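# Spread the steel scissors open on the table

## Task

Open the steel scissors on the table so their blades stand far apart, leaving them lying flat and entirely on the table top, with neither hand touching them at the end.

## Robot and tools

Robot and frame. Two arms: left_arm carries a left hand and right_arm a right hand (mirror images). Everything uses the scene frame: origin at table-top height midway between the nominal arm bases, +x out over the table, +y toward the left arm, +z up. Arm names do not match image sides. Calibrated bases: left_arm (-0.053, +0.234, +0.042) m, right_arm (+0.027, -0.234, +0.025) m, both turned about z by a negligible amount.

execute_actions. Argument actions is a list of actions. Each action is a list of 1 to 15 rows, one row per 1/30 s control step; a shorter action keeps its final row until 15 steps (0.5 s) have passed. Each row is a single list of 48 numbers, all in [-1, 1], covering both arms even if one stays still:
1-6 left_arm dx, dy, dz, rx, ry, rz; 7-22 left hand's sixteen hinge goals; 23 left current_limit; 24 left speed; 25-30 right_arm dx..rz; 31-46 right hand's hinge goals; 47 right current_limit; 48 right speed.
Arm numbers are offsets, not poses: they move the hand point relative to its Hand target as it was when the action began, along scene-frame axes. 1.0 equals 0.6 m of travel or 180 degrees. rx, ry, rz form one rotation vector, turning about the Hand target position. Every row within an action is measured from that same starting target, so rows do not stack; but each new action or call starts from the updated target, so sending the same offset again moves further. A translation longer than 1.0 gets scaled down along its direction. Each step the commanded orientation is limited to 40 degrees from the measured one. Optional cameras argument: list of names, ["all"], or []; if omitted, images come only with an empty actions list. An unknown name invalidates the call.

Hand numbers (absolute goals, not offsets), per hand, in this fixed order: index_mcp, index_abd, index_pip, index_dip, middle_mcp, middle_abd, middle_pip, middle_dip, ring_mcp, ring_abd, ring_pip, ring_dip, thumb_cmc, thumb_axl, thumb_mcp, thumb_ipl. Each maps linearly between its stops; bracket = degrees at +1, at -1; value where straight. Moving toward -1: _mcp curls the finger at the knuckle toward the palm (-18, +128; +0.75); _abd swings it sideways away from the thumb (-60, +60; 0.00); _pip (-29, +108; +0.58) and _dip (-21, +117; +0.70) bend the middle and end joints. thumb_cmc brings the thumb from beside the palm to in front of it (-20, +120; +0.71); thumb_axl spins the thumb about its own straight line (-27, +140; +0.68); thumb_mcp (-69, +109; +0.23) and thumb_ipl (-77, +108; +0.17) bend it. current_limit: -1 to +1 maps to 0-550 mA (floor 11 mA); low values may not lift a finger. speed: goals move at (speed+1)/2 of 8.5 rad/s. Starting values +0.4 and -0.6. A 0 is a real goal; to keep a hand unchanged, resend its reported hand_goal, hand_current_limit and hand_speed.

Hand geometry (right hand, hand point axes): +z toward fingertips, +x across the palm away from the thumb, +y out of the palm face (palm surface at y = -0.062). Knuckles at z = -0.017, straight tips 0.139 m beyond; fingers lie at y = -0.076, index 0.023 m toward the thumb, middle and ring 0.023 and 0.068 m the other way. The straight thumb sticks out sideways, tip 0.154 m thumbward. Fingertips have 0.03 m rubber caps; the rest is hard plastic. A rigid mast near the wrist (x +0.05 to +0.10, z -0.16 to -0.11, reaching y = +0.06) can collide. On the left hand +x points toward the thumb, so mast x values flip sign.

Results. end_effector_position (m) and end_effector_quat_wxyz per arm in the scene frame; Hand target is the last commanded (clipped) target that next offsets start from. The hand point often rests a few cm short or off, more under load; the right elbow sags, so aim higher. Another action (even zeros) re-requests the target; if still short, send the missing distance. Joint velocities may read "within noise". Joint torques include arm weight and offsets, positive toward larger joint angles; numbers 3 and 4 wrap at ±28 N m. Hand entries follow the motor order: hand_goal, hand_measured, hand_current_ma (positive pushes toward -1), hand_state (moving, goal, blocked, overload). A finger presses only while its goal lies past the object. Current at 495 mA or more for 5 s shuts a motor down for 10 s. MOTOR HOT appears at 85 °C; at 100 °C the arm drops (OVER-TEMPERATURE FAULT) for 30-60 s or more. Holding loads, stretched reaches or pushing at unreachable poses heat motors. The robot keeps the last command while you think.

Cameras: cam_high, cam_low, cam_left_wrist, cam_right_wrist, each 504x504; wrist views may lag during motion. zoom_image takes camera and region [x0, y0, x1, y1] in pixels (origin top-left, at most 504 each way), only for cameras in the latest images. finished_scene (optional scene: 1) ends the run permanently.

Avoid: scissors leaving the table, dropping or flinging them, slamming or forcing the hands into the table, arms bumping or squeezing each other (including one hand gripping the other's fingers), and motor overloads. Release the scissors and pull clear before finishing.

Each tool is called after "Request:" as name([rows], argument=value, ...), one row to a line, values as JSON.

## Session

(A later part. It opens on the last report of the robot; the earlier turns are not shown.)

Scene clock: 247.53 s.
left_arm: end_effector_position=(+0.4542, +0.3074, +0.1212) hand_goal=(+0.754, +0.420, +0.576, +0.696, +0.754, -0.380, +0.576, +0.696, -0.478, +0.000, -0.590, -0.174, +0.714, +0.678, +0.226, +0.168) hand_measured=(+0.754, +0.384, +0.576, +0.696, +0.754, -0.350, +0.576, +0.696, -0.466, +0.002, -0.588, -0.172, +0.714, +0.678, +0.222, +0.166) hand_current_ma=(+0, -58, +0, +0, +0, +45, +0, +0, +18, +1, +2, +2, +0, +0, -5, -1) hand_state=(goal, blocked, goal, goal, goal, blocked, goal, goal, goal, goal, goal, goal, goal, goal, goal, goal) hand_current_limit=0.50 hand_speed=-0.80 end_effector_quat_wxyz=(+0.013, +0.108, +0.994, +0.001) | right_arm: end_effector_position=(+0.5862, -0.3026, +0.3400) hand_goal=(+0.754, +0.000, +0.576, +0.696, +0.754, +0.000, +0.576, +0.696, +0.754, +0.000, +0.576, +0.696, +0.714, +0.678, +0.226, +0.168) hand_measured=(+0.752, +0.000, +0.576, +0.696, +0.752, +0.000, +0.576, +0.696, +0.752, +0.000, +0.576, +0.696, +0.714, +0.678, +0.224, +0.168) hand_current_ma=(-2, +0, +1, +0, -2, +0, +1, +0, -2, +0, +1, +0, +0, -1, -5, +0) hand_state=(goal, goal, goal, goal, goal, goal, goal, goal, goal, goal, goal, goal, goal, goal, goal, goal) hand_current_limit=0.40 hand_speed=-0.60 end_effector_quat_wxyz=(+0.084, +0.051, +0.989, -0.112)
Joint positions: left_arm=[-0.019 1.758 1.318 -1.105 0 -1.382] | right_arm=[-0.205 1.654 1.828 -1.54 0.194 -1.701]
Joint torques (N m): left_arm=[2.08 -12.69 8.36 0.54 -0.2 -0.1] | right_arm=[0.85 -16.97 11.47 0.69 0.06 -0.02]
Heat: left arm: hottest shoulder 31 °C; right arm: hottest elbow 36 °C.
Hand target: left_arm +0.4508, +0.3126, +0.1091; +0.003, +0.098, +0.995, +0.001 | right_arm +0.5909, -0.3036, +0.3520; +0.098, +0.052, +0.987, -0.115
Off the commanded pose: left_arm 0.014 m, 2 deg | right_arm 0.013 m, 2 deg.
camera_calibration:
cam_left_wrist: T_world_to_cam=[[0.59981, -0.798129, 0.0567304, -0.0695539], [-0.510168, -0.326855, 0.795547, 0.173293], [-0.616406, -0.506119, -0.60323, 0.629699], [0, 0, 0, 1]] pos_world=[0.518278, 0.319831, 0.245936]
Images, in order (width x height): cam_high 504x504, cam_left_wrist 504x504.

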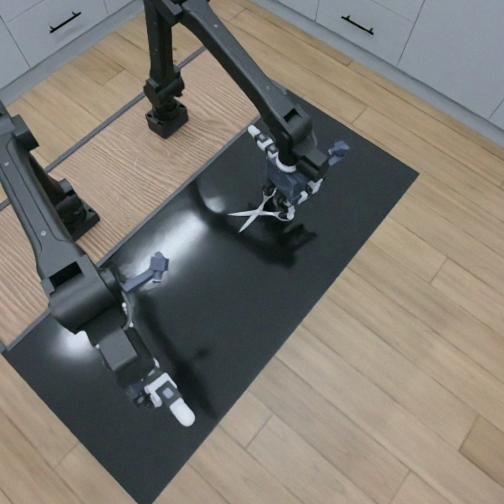

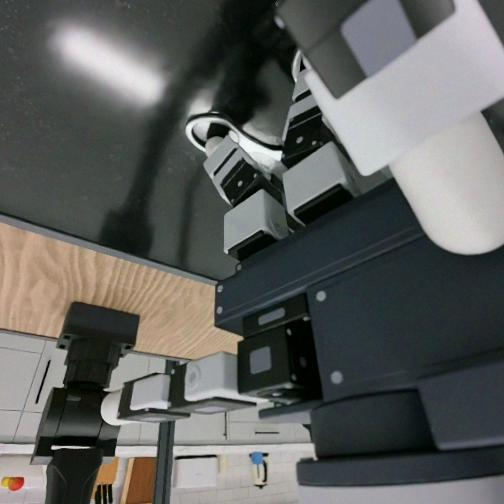

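Request:
execute_actions([
  [[0,0,-0.01,0,0,0,0.754,0.52,0.576,0.696,0.754,-0.48,0.576,0.696,-0.479,0,-0.591,-0.174,0.714,0.678,0.226,0.168,0.5,-0.8,0,0,0,0,0,0,0.754,0,0.576,0.696,0.754,0,0.576,0.696,0.754,0,0.576,0.696,0.714,0.678,0.226,0.168,0.4,-0.6]],
  [[0,0,-0.012,0,0,0,0.754,0.62,0.576,0.696,0.754,-0.58,0.576,0.696,-0.479,0,-0.591,-0.174,0.714,0.678,0.226,0.168,0.5,-0.8,0,0,0,0,0,0,0.754,0,0.576,0.696,0.754,0,0.576,0.696,0.754,0,0.576,0.696,0.714,0.678,0.226,0.168,0.4,-0.6]],
], cameras=["cam_high","cam_left_wrist"])

Request:
zoom_image(camera="cam_left_wrist", region=[180, 40, 320, 180])

Request:
zoom_image(camera="cam_high", region=[220, 160, 310, 250])

Scene clock: 258.00 s.
left_arm: end_effector_position=(+0.4527, +0.3075, +0.1103) hand_goal=(+0.754, +0.620, +0.576, +0.696, +0.754, -0.580, +0.576, +0.696, -0.478, +0.000, -0.590, -0.174, +0.714, +0.678, +0.226, +0.168) hand_measured=(+0.750, +0.596, +0.576, +0.696, +0.754, -0.558, +0.578, +0.696, -0.466, +0.002, -0.588, -0.172, +0.714, +0.678, +0.222, +0.166) hand_current_ma=(-3, -32, +0, +0, +0, +30, +1, +0, +18, +1, +2, +2, +0, +0, -5, -1) hand_state=(goal, blocked, goal, goal, goal, blocked, goal, goal, goal, goal, goal, goal, goal, goal, goal, goal) hand_current_limit=0.50 hand_speed=-0.80 end_effector_quat_wxyz=(+0.012, +0.108, +0.994, +0.001) | right_arm: end_effector_position=(+0.5862, -0.3026, +0.3400) hand_goal=(+0.754, +0.000, +0.576, +0.696, +0.754, +0.000, +0.576, +0.696, +0.754, +0.000, +0.576, +0.696, +0.714, +0.678, +0.226, +0.168) hand_measured=(+0.752, +0.000, +0.576, +0.696, +0.752, +0.000, +0.576, +0.696, +0.752, +0.000, +0.576, +0.696, +0.714, +0.678, +0.224, +0.168) hand_current_ma=(-2, +0, +1, +0, -2, +0, +1, +0, -2, +0, +1, +0, +0, -1, -5, +0) hand_state=(goal, goal, goal, goal, goal, goal, goal, goal, goal, goal, goal, goal, goal, goal, goal, goal) hand_current_limit=0.40 hand_speed=-0.60 end_effector_quat_wxyz=(+0.084, +0.051, +0.989, -0.112)
Joint positions: left_arm=[-0.019 1.768 1.3 -1.079 0 -1.382] | right_arm=[-0.205 1.654 1.828 -1.54 0.194 -1.701]
Joint torques (N m): left_arm=[2.08 -12.28 8.36 0.81 -0.18 -0.1] | right_arm=[0.85 -17.03 11.45 0.69 0.06 -0.03]
Heat: left arm: hottest elbow 32 °C; right arm: hottest elbow 36 °C.
Hand target: left_arm +0.4509, +0.3126, +0.0958; +0.003, +0.098, +0.995, +0.001 | right_arm +0.5909, -0.3036, +0.3520; +0.098, +0.052, +0.987, -0.115
Off the commanded pose: left_arm 0.015 m, 2 deg | right_arm 0.013 m, 2 deg.
camera_calibration:
cam_left_wrist: T_world_to_cam=[[0.59997, -0.798135, 0.0549179, -0.0678574], [-0.508251, -0.327247, 0.796611, 0.1804], [-0.617832, -0.505855, -0.601992, 0.62262], [0, 0, 0, 1]] pos_world=[0.517076, 0.319832, 0.23483]
Images, in order (width x height): cam_high 504x504, cam_left_wrist 504x504.

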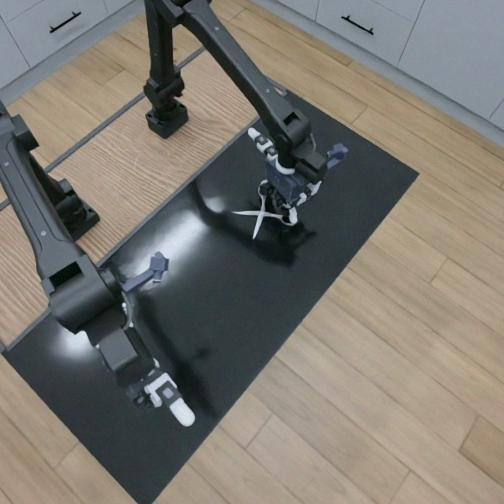

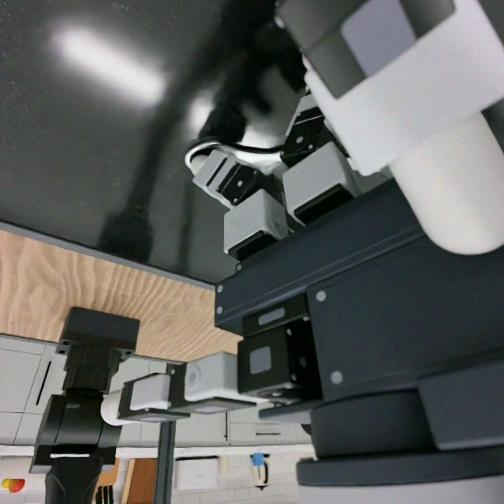

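Scaled by 3.600 from the camera's 504x504 image, which has a finer 720x720 frame.

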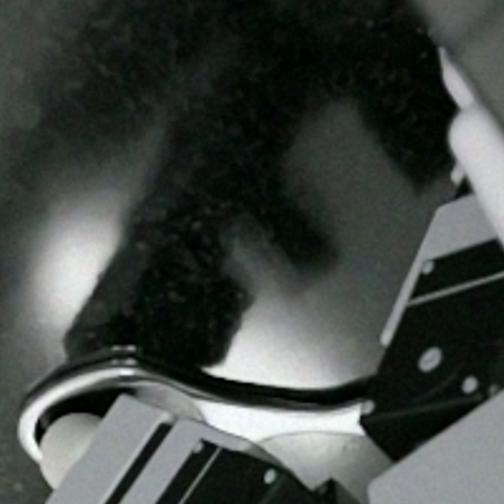

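Scaled by 5.600 from the camera's 504x504 image, which has a finer 720x720 frame.

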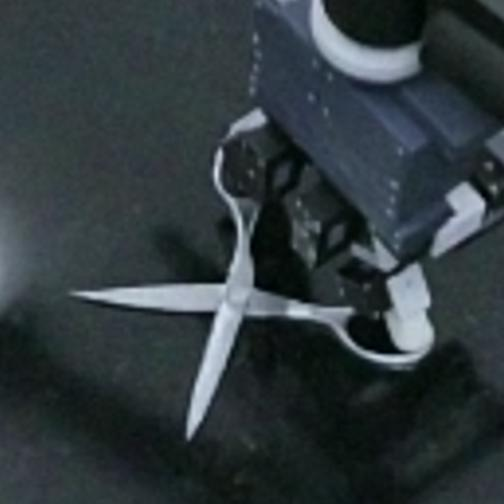

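Request:
execute_actions([
  [[0,0,0.012,0,0,0,0.754,0.56,0.576,0.696,0.754,-0.52,0.576,0.696,-0.479,0,-0.591,-0.174,0.714,0.678,0.226,0.168,0.3,-0.8,0,0,0,0,0,0,0.754,0,0.576,0.696,0.754,0,0.576,0.696,0.754,0,0.576,0.696,0.714,0.678,0.226,0.168,0.4,-0.6]],
], cameras=["cam_high","cam_left_wrist"])

Request:
zoom_image(camera="cam_left_wrist", region=[180, 40, 320, 180])

Request:
zoom_image(camera="cam_high", region=[220, 160, 310, 250])

Scene clock: 269.57 s.
left_arm: end_effector_position=(+0.4527, +0.3075, +0.1103) hand_goal=(+0.754, +0.560, +0.576, +0.696, +0.754, -0.520, +0.576, +0.696, -0.478, +0.000, -0.590, -0.174, +0.714, +0.678, +0.226, +0.168) hand_measured=(+0.750, +0.594, +0.576, +0.696, +0.754, -0.546, +0.578, +0.696, -0.466, +0.002, -0.588, -0.172, +0.714, +0.678, +0.222, +0.166) hand_current_ma=(-3, +54, +0, +0, +0, -36, +1, +0, +18, +1, +2, +2, +0, +0, -5, -1) hand_state=(goal, blocked, goal, goal, goal, blocked, goal, goal, goal, goal, goal, goal, goal, goal, goal, goal) hand_current_limit=0.30 hand_speed=-0.80 end_effector_quat_wxyz=(+0.012, +0.108, +0.994, +0.001) | right_arm: end_effector_position=(+0.5862, -0.3026, +0.3400) hand_goal=(+0.754, +0.000, +0.576, +0.696, +0.754, +0.000, +0.576, +0.696, +0.754, +0.000, +0.576, +0.696, +0.714, +0.678, +0.226, +0.168) hand_measured=(+0.752, +0.000, +0.576, +0.696, +0.752, +0.000, +0.576, +0.696, +0.752, +0.000, +0.576, +0.696, +0.714, +0.678, +0.224, +0.168) hand_current_ma=(-2, +0, +1, +0, -2, +0, +1, +0, -2, +0, +1, +0, +0, -1, -5, +0) hand_state=(goal, goal, goal, goal, goal, goal, goal, goal, goal, goal, goal, goal, goal, goal, goal, goal) hand_current_limit=0.40 hand_speed=-0.60 end_effector_quat_wxyz=(+0.084, +0.051, +0.989, -0.112)
Joint positions: left_arm=[-0.019 1.768 1.3 -1.079 0 -1.382] | right_arm=[-0.205 1.654 1.828 -1.54 0.194 -1.701]
Joint torques (N m): left_arm=[2.08 -12.98 9.17 0.05 -0.18 -0.1] | right_arm=[0.85 -16.97 11.47 0.69 0.06 -0.03]
Heat: left arm: hottest elbow 32 °C; right arm: hottest elbow 36 °C.
Hand target: left_arm +0.4509, +0.3126, +0.1030; +0.003, +0.098, +0.995, +0.001 | right_arm +0.5909, -0.3036, +0.3520; +0.098, +0.052, +0.987, -0.115
Off the commanded pose: left_arm 0.009 m, 2 deg | right_arm 0.013 m, 2 deg.
camera_calibration:
cam_left_wrist: T_world_to_cam=[[0.59997, -0.798135, 0.0549179, -0.0678574], [-0.508251, -0.327247, 0.796611, 0.1804], [-0.617832, -0.505855, -0.601992, 0.62262], [0, 0, 0, 1]] pos_world=[0.517076, 0.319832, 0.23483]
Images, in order (width x height): cam_high 504x504, cam_left_wrist 504x504.

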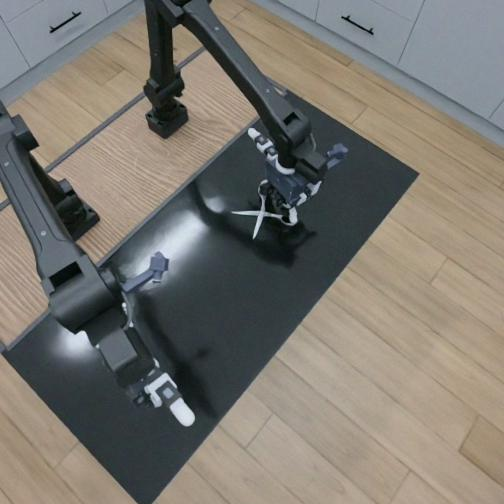

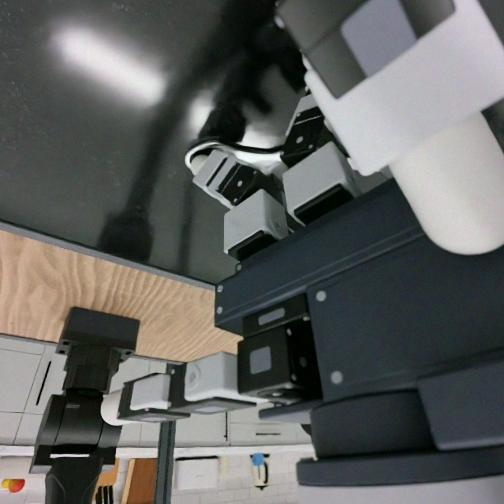

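Scaled by 3.600 from the camera's 504x504 image, which has a finer 720x720 frame.

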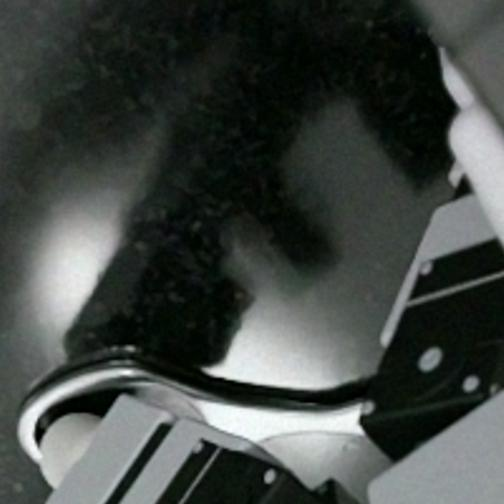

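Scaled by 5.600 from the camera's 504x504 image, which has a finer 720x720 frame.

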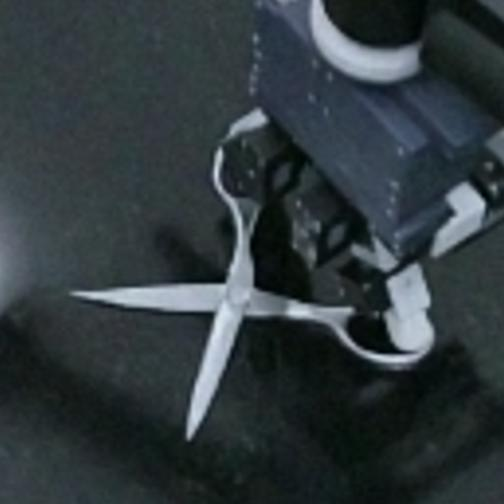

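Request:
execute_actions([
  [[0,0,0.02,0,0,0,0.754,0.54,0.576,0.696,0.754,-0.5,0.576,0.696,-0.479,0,-0.591,-0.174,0.714,0.678,0.226,0.168,0.3,-0.8,0,0,0,0,0,0,0.754,0,0.576,0.696,0.754,0,0.576,0.696,0.754,0,0.576,0.696,0.714,0.678,0.226,0.168,0.4,-0.6]],
  [[0,0,0.02,0,0,0,0.754,0.53,0.576,0.696,0.754,-0.49,0.576,0.696,-0.479,0,-0.591,-0.174,0.714,0.678,0.226,0.168,0.3,-0.8,0,0,0,0,0,0,0.754,0,0.576,0.696,0.754,0,0.576,0.696,0.754,0,0.576,0.696,0.714,0.678,0.226,0.168,0.4,-0.6]],
], cameras=["cam_high","cam_left_wrist"])

Request:
zoom_image(camera="cam_left_wrist", region=[180, 40, 320, 180])

Request:
zoom_image(camera="cam_high", region=[220, 160, 310, 250])

Scene clock: 281.13 s.
left_arm: end_effector_position=(+0.4447, +0.3077, +0.1120) hand_goal=(+0.754, +0.530, +0.576, +0.696, +0.754, -0.490, +0.576, +0.696, -0.478, +0.000, -0.590, -0.174, +0.714, +0.678, +0.226, +0.168) hand_measured=(+0.750, +0.528, +0.574, +0.696, +0.752, -0.534, +0.576, +0.696, -0.466, +0.002, -0.588, -0.172, +0.714, +0.678, +0.222, +0.166) hand_current_ma=(-3, -1, -2, +0, -1, -78, +0, +0, +18, +1, +2, +2, +0, +0, -5, -1) hand_state=(goal, goal, goal, goal, goal, blocked, goal, goal, goal, goal, goal, goal, goal, goal, goal, goal) hand_current_limit=0.30 hand_speed=-0.80 end_effector_quat_wxyz=(-0.006, +0.108, +0.994, +0.000) | right_arm: end_effector_position=(+0.5862, -0.3026, +0.3400) hand_goal=(+0.754, +0.000, +0.576, +0.696, +0.754, +0.000, +0.576, +0.696, +0.754, +0.000, +0.576, +0.696, +0.714, +0.678, +0.226, +0.168) hand_measured=(+0.752, +0.000, +0.576, +0.696, +0.752, +0.000, +0.576, +0.696, +0.752, +0.000, +0.576, +0.696, +0.714, +0.678, +0.224, +0.168) hand_current_ma=(-2, +0, +1, +0, -2, +0, +1, +0, -2, +0, +1, +0, +0, -1, -5, +0) hand_state=(goal, goal, goal, goal, goal, goal, goal, goal, goal, goal, goal, goal, goal, goal, goal, goal) hand_current_limit=0.40 hand_speed=-0.60 end_effector_quat_wxyz=(+0.084, +0.051, +0.989, -0.112)
Joint positions: left_arm=[-0.019 1.768 1.305 -1.119 0 -1.382] | right_arm=[-0.205 1.654 1.828 -1.54 0.194 -1.701]
Joint torques (N m): left_arm=[2.14 -15.33 11.45 -0.8 -0.18 -0.1] | right_arm=[0.85 -16.97 11.47 0.69 0.06 -0.03]
Heat: left arm: hottest elbow 32 °C; right arm: hottest elbow 36 °C.
Hand target: left_arm +0.4509, +0.3126, +0.1269; +0.003, +0.098, +0.995, +0.001 | right_arm +0.5909, -0.3036, +0.3520; +0.098, +0.052, +0.987, -0.115
Off the commanded pose: left_arm 0.017 m, 2 deg | right_arm 0.013 m, 2 deg.
camera_calibration:
cam_left_wrist: T_world_to_cam=[[0.601554, -0.798154, 0.0328949, -0.0612107], [-0.479695, -0.327996, 0.813825, 0.160611], [-0.638769, -0.50534, -0.580178, 0.625537], [0, 0, 0, 1]] pos_world=[0.51344, 0.319933, 0.234226]
Images, in order (width x height): cam_high 504x504, cam_left_wrist 504x504.

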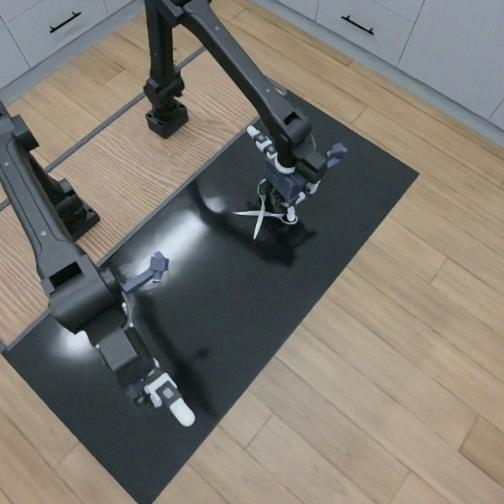

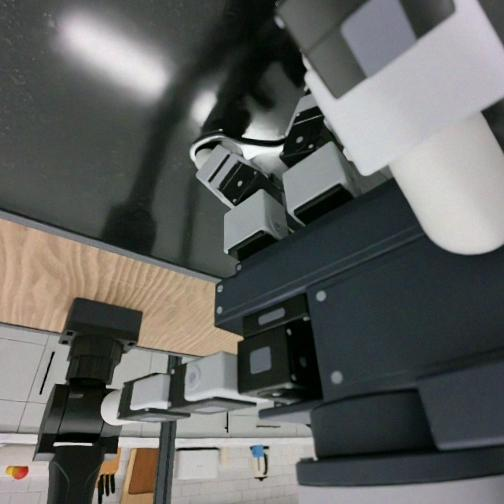

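Scaled by 3.600 from the camera's 504x504 image, which has a finer 720x720 frame.

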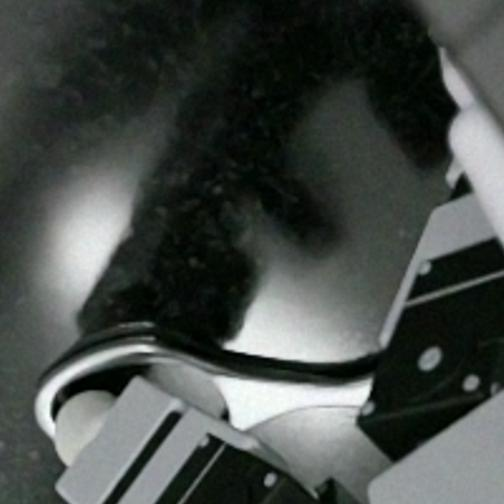

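Scaled by 5.600 from the camera's 504x504 image, which has a finer 720x720 frame.

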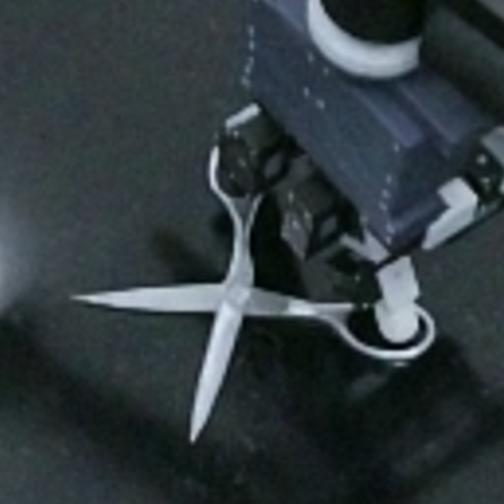

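Request:
execute_actions([
  [[0.01,0,0.05,0,-0.004,0,0.754,0.53,0.576,0.696,0.754,-0.54,0.576,0.696,-0.479,0,-0.591,-0.174,0.714,0.678,0.226,0.168,0.3,-0.8,0,0,0,0,0,0,0.754,0,0.576,0.696,0.754,0,0.576,0.696,0.754,0,0.576,0.696,0.714,0.678,0.226,0.168,0.4,-0.6]],
], cameras=["cam_high","cam_left_wrist"])

Request:
zoom_image(camera="cam_high", region=[220, 160, 310, 250])

Scene clock: 289.43 s.
left_arm: end_effector_position=(+0.4395, +0.3079, +0.1288) hand_goal=(+0.754, +0.530, +0.576, +0.696, +0.754, -0.540, +0.576, +0.696, -0.478, +0.000, -0.590, -0.174, +0.714, +0.678, +0.226, +0.168) hand_measured=(+0.750, +0.526, +0.574, +0.696, +0.752, -0.534, +0.576, +0.696, -0.466, +0.002, -0.588, -0.172, +0.714, +0.678, +0.222, +0.166) hand_current_ma=(-3, -2, -2, +0, -1, +5, +0, +0, +18, +1, +2, +2, +0, +0, -5, -1) hand_state=(goal, goal, goal, goal, goal, goal, goal, goal, goal, goal, goal, goal, goal, goal, goal, goal) hand_current_limit=0.30 hand_speed=-0.80 end_effector_quat_wxyz=(-0.023, +0.108, +0.994, -0.002) | right_arm: end_effector_position=(+0.5862, -0.3026, +0.3400) hand_goal=(+0.754, +0.000, +0.576, +0.696, +0.754, +0.000, +0.576, +0.696, +0.754, +0.000, +0.576, +0.696, +0.714, +0.678, +0.226, +0.168) hand_measured=(+0.752, +0.000, +0.576, +0.696, +0.752, +0.000, +0.576, +0.696, +0.752, +0.000, +0.576, +0.696, +0.714, +0.678, +0.224, +0.168) hand_current_ma=(-2, +0, +1, +0, -2, +0, +1, +0, -2, +0, +1, +0, +0, -1, -5, +0) hand_state=(goal, goal, goal, goal, goal, goal, goal, goal, goal, goal, goal, goal, goal, goal, goal, goal) hand_current_limit=0.40 hand_speed=-0.60 end_effector_quat_wxyz=(+0.084, +0.051, +0.989, -0.112)
Joint positions: left_arm=[-0.019 1.758 1.338 -1.197 0 -1.382] | right_arm=[-0.205 1.654 1.828 -1.54 0.194 -1.701]
Joint torques (N m): left_arm=[2.14 -16.56 13.12 -0.25 -0.19 -0.1] | right_arm=[0.85 -17.03 11.47 0.69 0.06 -0.03]
Heat: left arm: hottest elbow 33 °C; right arm: hottest elbow 37 °C.
Hand target: left_arm +0.4568, +0.3126, +0.1569; +0.009, +0.098, +0.995, +0.001 | right_arm +0.5909, -0.3036, +0.3520; +0.098, +0.052, +0.987, -0.115
Off the commanded pose: left_arm 0.033 m, 4 deg | right_arm 0.013 m, 2 deg.
camera_calibration:
cam_left_wrist: T_world_to_cam=[[0.60227, -0.798216, 0.01103, -0.0560275], [-0.450898, -0.328745, 0.82983, 0.130111], [-0.658758, -0.504755, -0.557907, 0.6377], [0, 0, 0, 1]] pos_world=[0.5125, 0.319934, 0.248426]
Images, in order (width x height): cam_high 504x504, cam_left_wrist 504x504.

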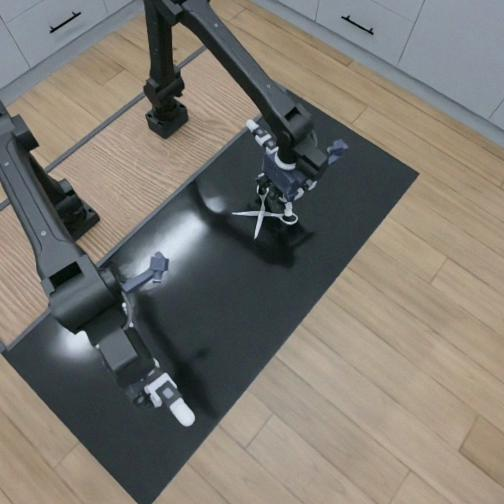

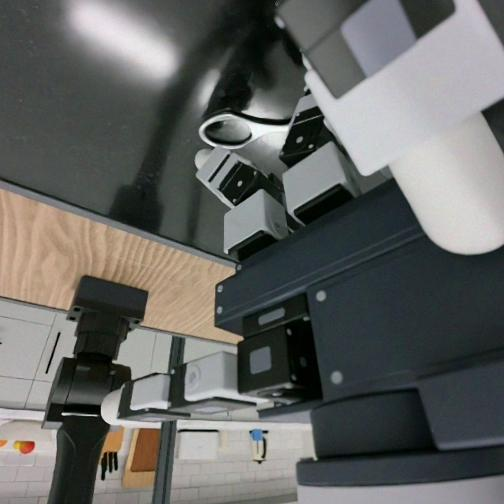

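Scaled by 5.600 from the camera's 504x504 image, which has a finer 720x720 frame.

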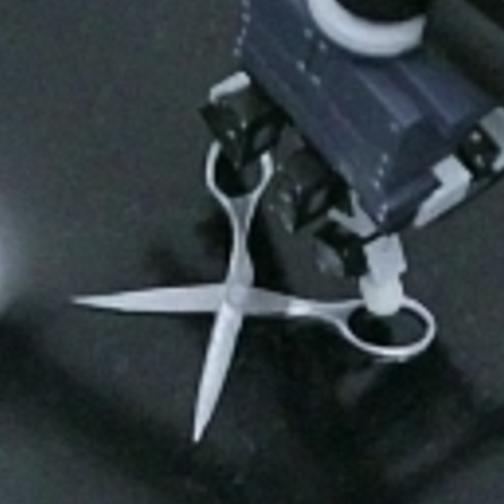

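Request:
execute_actions([
  [[0.005,0,0.07,0,-0.004,0,0.754,0.53,0.576,0.696,0.754,-0.54,0.576,0.696,-0.479,0,-0.591,-0.174,0.714,0.678,0.226,0.168,0.3,-0.8,0,0,0,0,0,0,0.754,0,0.576,0.696,0.754,0,0.576,0.696,0.754,0,0.576,0.696,0.714,0.678,0.226,0.168,0.4,-0.6]],
  [[0,0.08,0.08,0,0,0,0.754,0.53,0.576,0.696,0.754,-0.54,0.576,0.696,-0.479,0,-0.591,-0.174,0.714,0.678,0.226,0.168,0.3,-0.8,0,0,0,0,0,0,0.754,0,0.576,0.696,0.754,0,0.576,0.696,0.754,0,0.576,0.696,0.714,0.678,0.226,0.168,0.4,-0.6]],
], cameras=["cam_high","cam_low","cam_left_wrist"])

Request:
zoom_image(camera="cam_high", region=[220, 160, 310, 250])

Request:
zoom_image(camera="cam_low", region=[220, 200, 330, 280])

Scene clock: 304.83 s.
left_arm: end_effector_position=(+0.4458, +0.3653, +0.2241) hand_goal=(+0.754, +0.530, +0.576, +0.696, +0.754, -0.540, +0.576, +0.696, -0.478, +0.000, -0.590, -0.174, +0.714, +0.678, +0.226, +0.168) hand_measured=(+0.752, +0.526, +0.574, +0.696, +0.752, -0.534, +0.576, +0.696, -0.466, +0.002, -0.588, -0.172, +0.714, +0.678, +0.222, +0.166) hand_current_ma=(-1, -2, -2, +0, -1, +4, +0, +0, +18, +1, +1, +2, +0, +0, -6, -1) hand_state=(goal, goal, goal, goal, goal, goal, goal, goal, goal, goal, goal, goal, goal, goal, goal, goal) hand_current_limit=0.30 hand_speed=-0.80 end_effector_quat_wxyz=(-0.009, +0.085, +0.996, -0.001) | right_arm: end_effector_position=(+0.5862, -0.3026, +0.3400) hand_goal=(+0.754, +0.000, +0.576, +0.696, +0.754, +0.000, +0.576, +0.696, +0.754, +0.000, +0.576, +0.696, +0.714, +0.678, +0.226, +0.168) hand_measured=(+0.752, +0.000, +0.576, +0.696, +0.752, +0.000, +0.576, +0.696, +0.752, +0.000, +0.576, +0.696, +0.714, +0.678, +0.224, +0.168) hand_current_ma=(-2, +0, +1, +0, -2, +0, +1, +0, -2, +0, +1, +0, +0, -1, -5, +0) hand_state=(goal, goal, goal, goal, goal, goal, goal, goal, goal, goal, goal, goal, goal, goal, goal, goal) hand_current_limit=0.40 hand_speed=-0.60 end_effector_quat_wxyz=(+0.084, +0.051, +0.989, -0.112)
Joint positions: left_arm=[0.094 1.697 1.519 -1.411 -0.002 -1.313] | right_arm=[-0.205 1.654 1.828 -1.54 0.194 -1.701]
Joint torques (N m): left_arm=[0.67 -15.21 13.48 -0.18 -0.04 0.14] | right_arm=[0.85 -16.97 11.47 0.69 0.06 -0.03]
Heat: left arm: hottest elbow 34 °C; right arm: hottest elbow 37 °C.
Hand target: left_arm +0.4599, +0.3605, +0.2470; +0.015, +0.098, +0.995, +0.002 | right_arm +0.5909, -0.3036, +0.3520; +0.098, +0.052, +0.987, -0.115
Off the commanded pose: left_arm 0.027 m, 3 deg | right_arm 0.013 m, 2 deg.
camera_calibration:
cam_left_wrist: T_world_to_cam=[[0.637326, -0.770063, 0.0286038, -0.0449053], [-0.459008, -0.349549, 0.816778, 0.0867753], [-0.618972, -0.533683, -0.576243, 0.72105], [0, 0, 0, 1]] pos_world=[0.51476, 0.380565, 0.345908]
Images, in order (width x height): cam_high 504x504, cam_low 504x504, cam_left_wrist 504x504.

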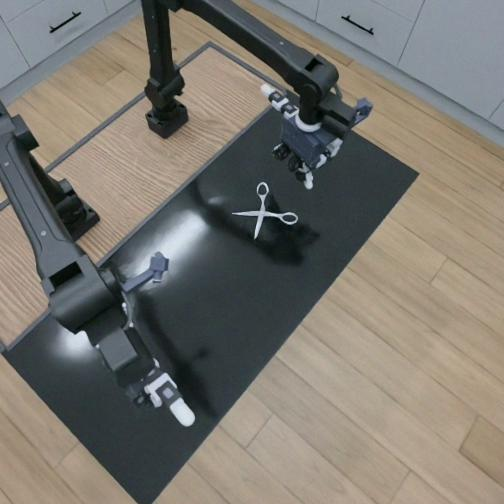

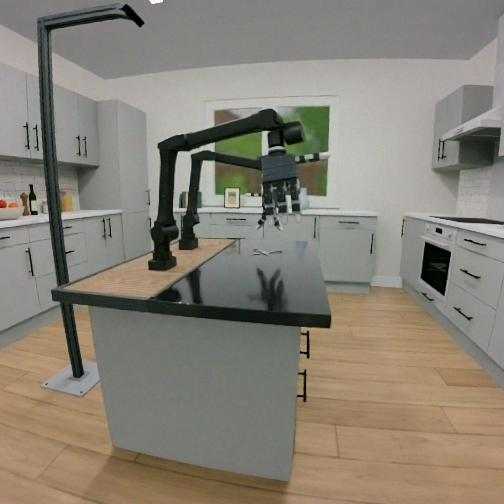

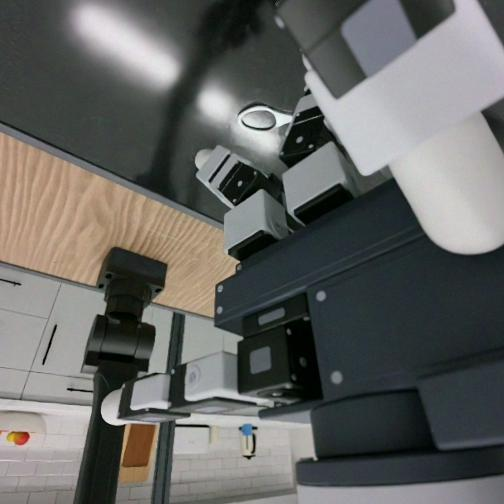

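Scaled by 5.600 from the camera's 504x504 image, which has a finer 720x720 frame.

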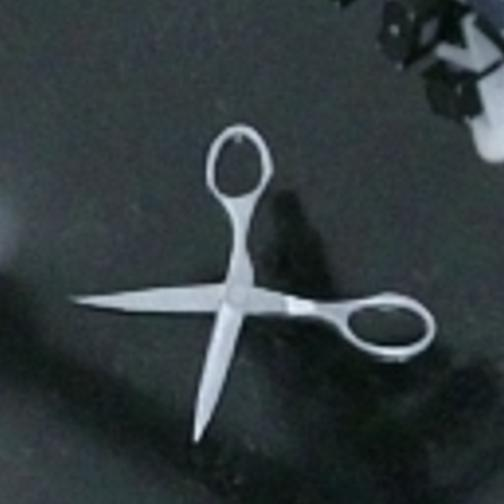

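Scaled by 4.582 from the camera's 504x504 image, which has a finer 720x720 frame.

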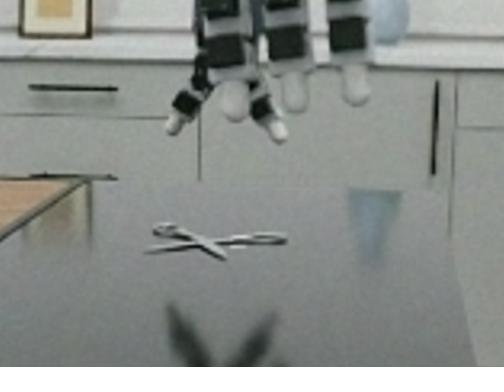

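Request:
finished_scene()

The scene is finished: the task was done.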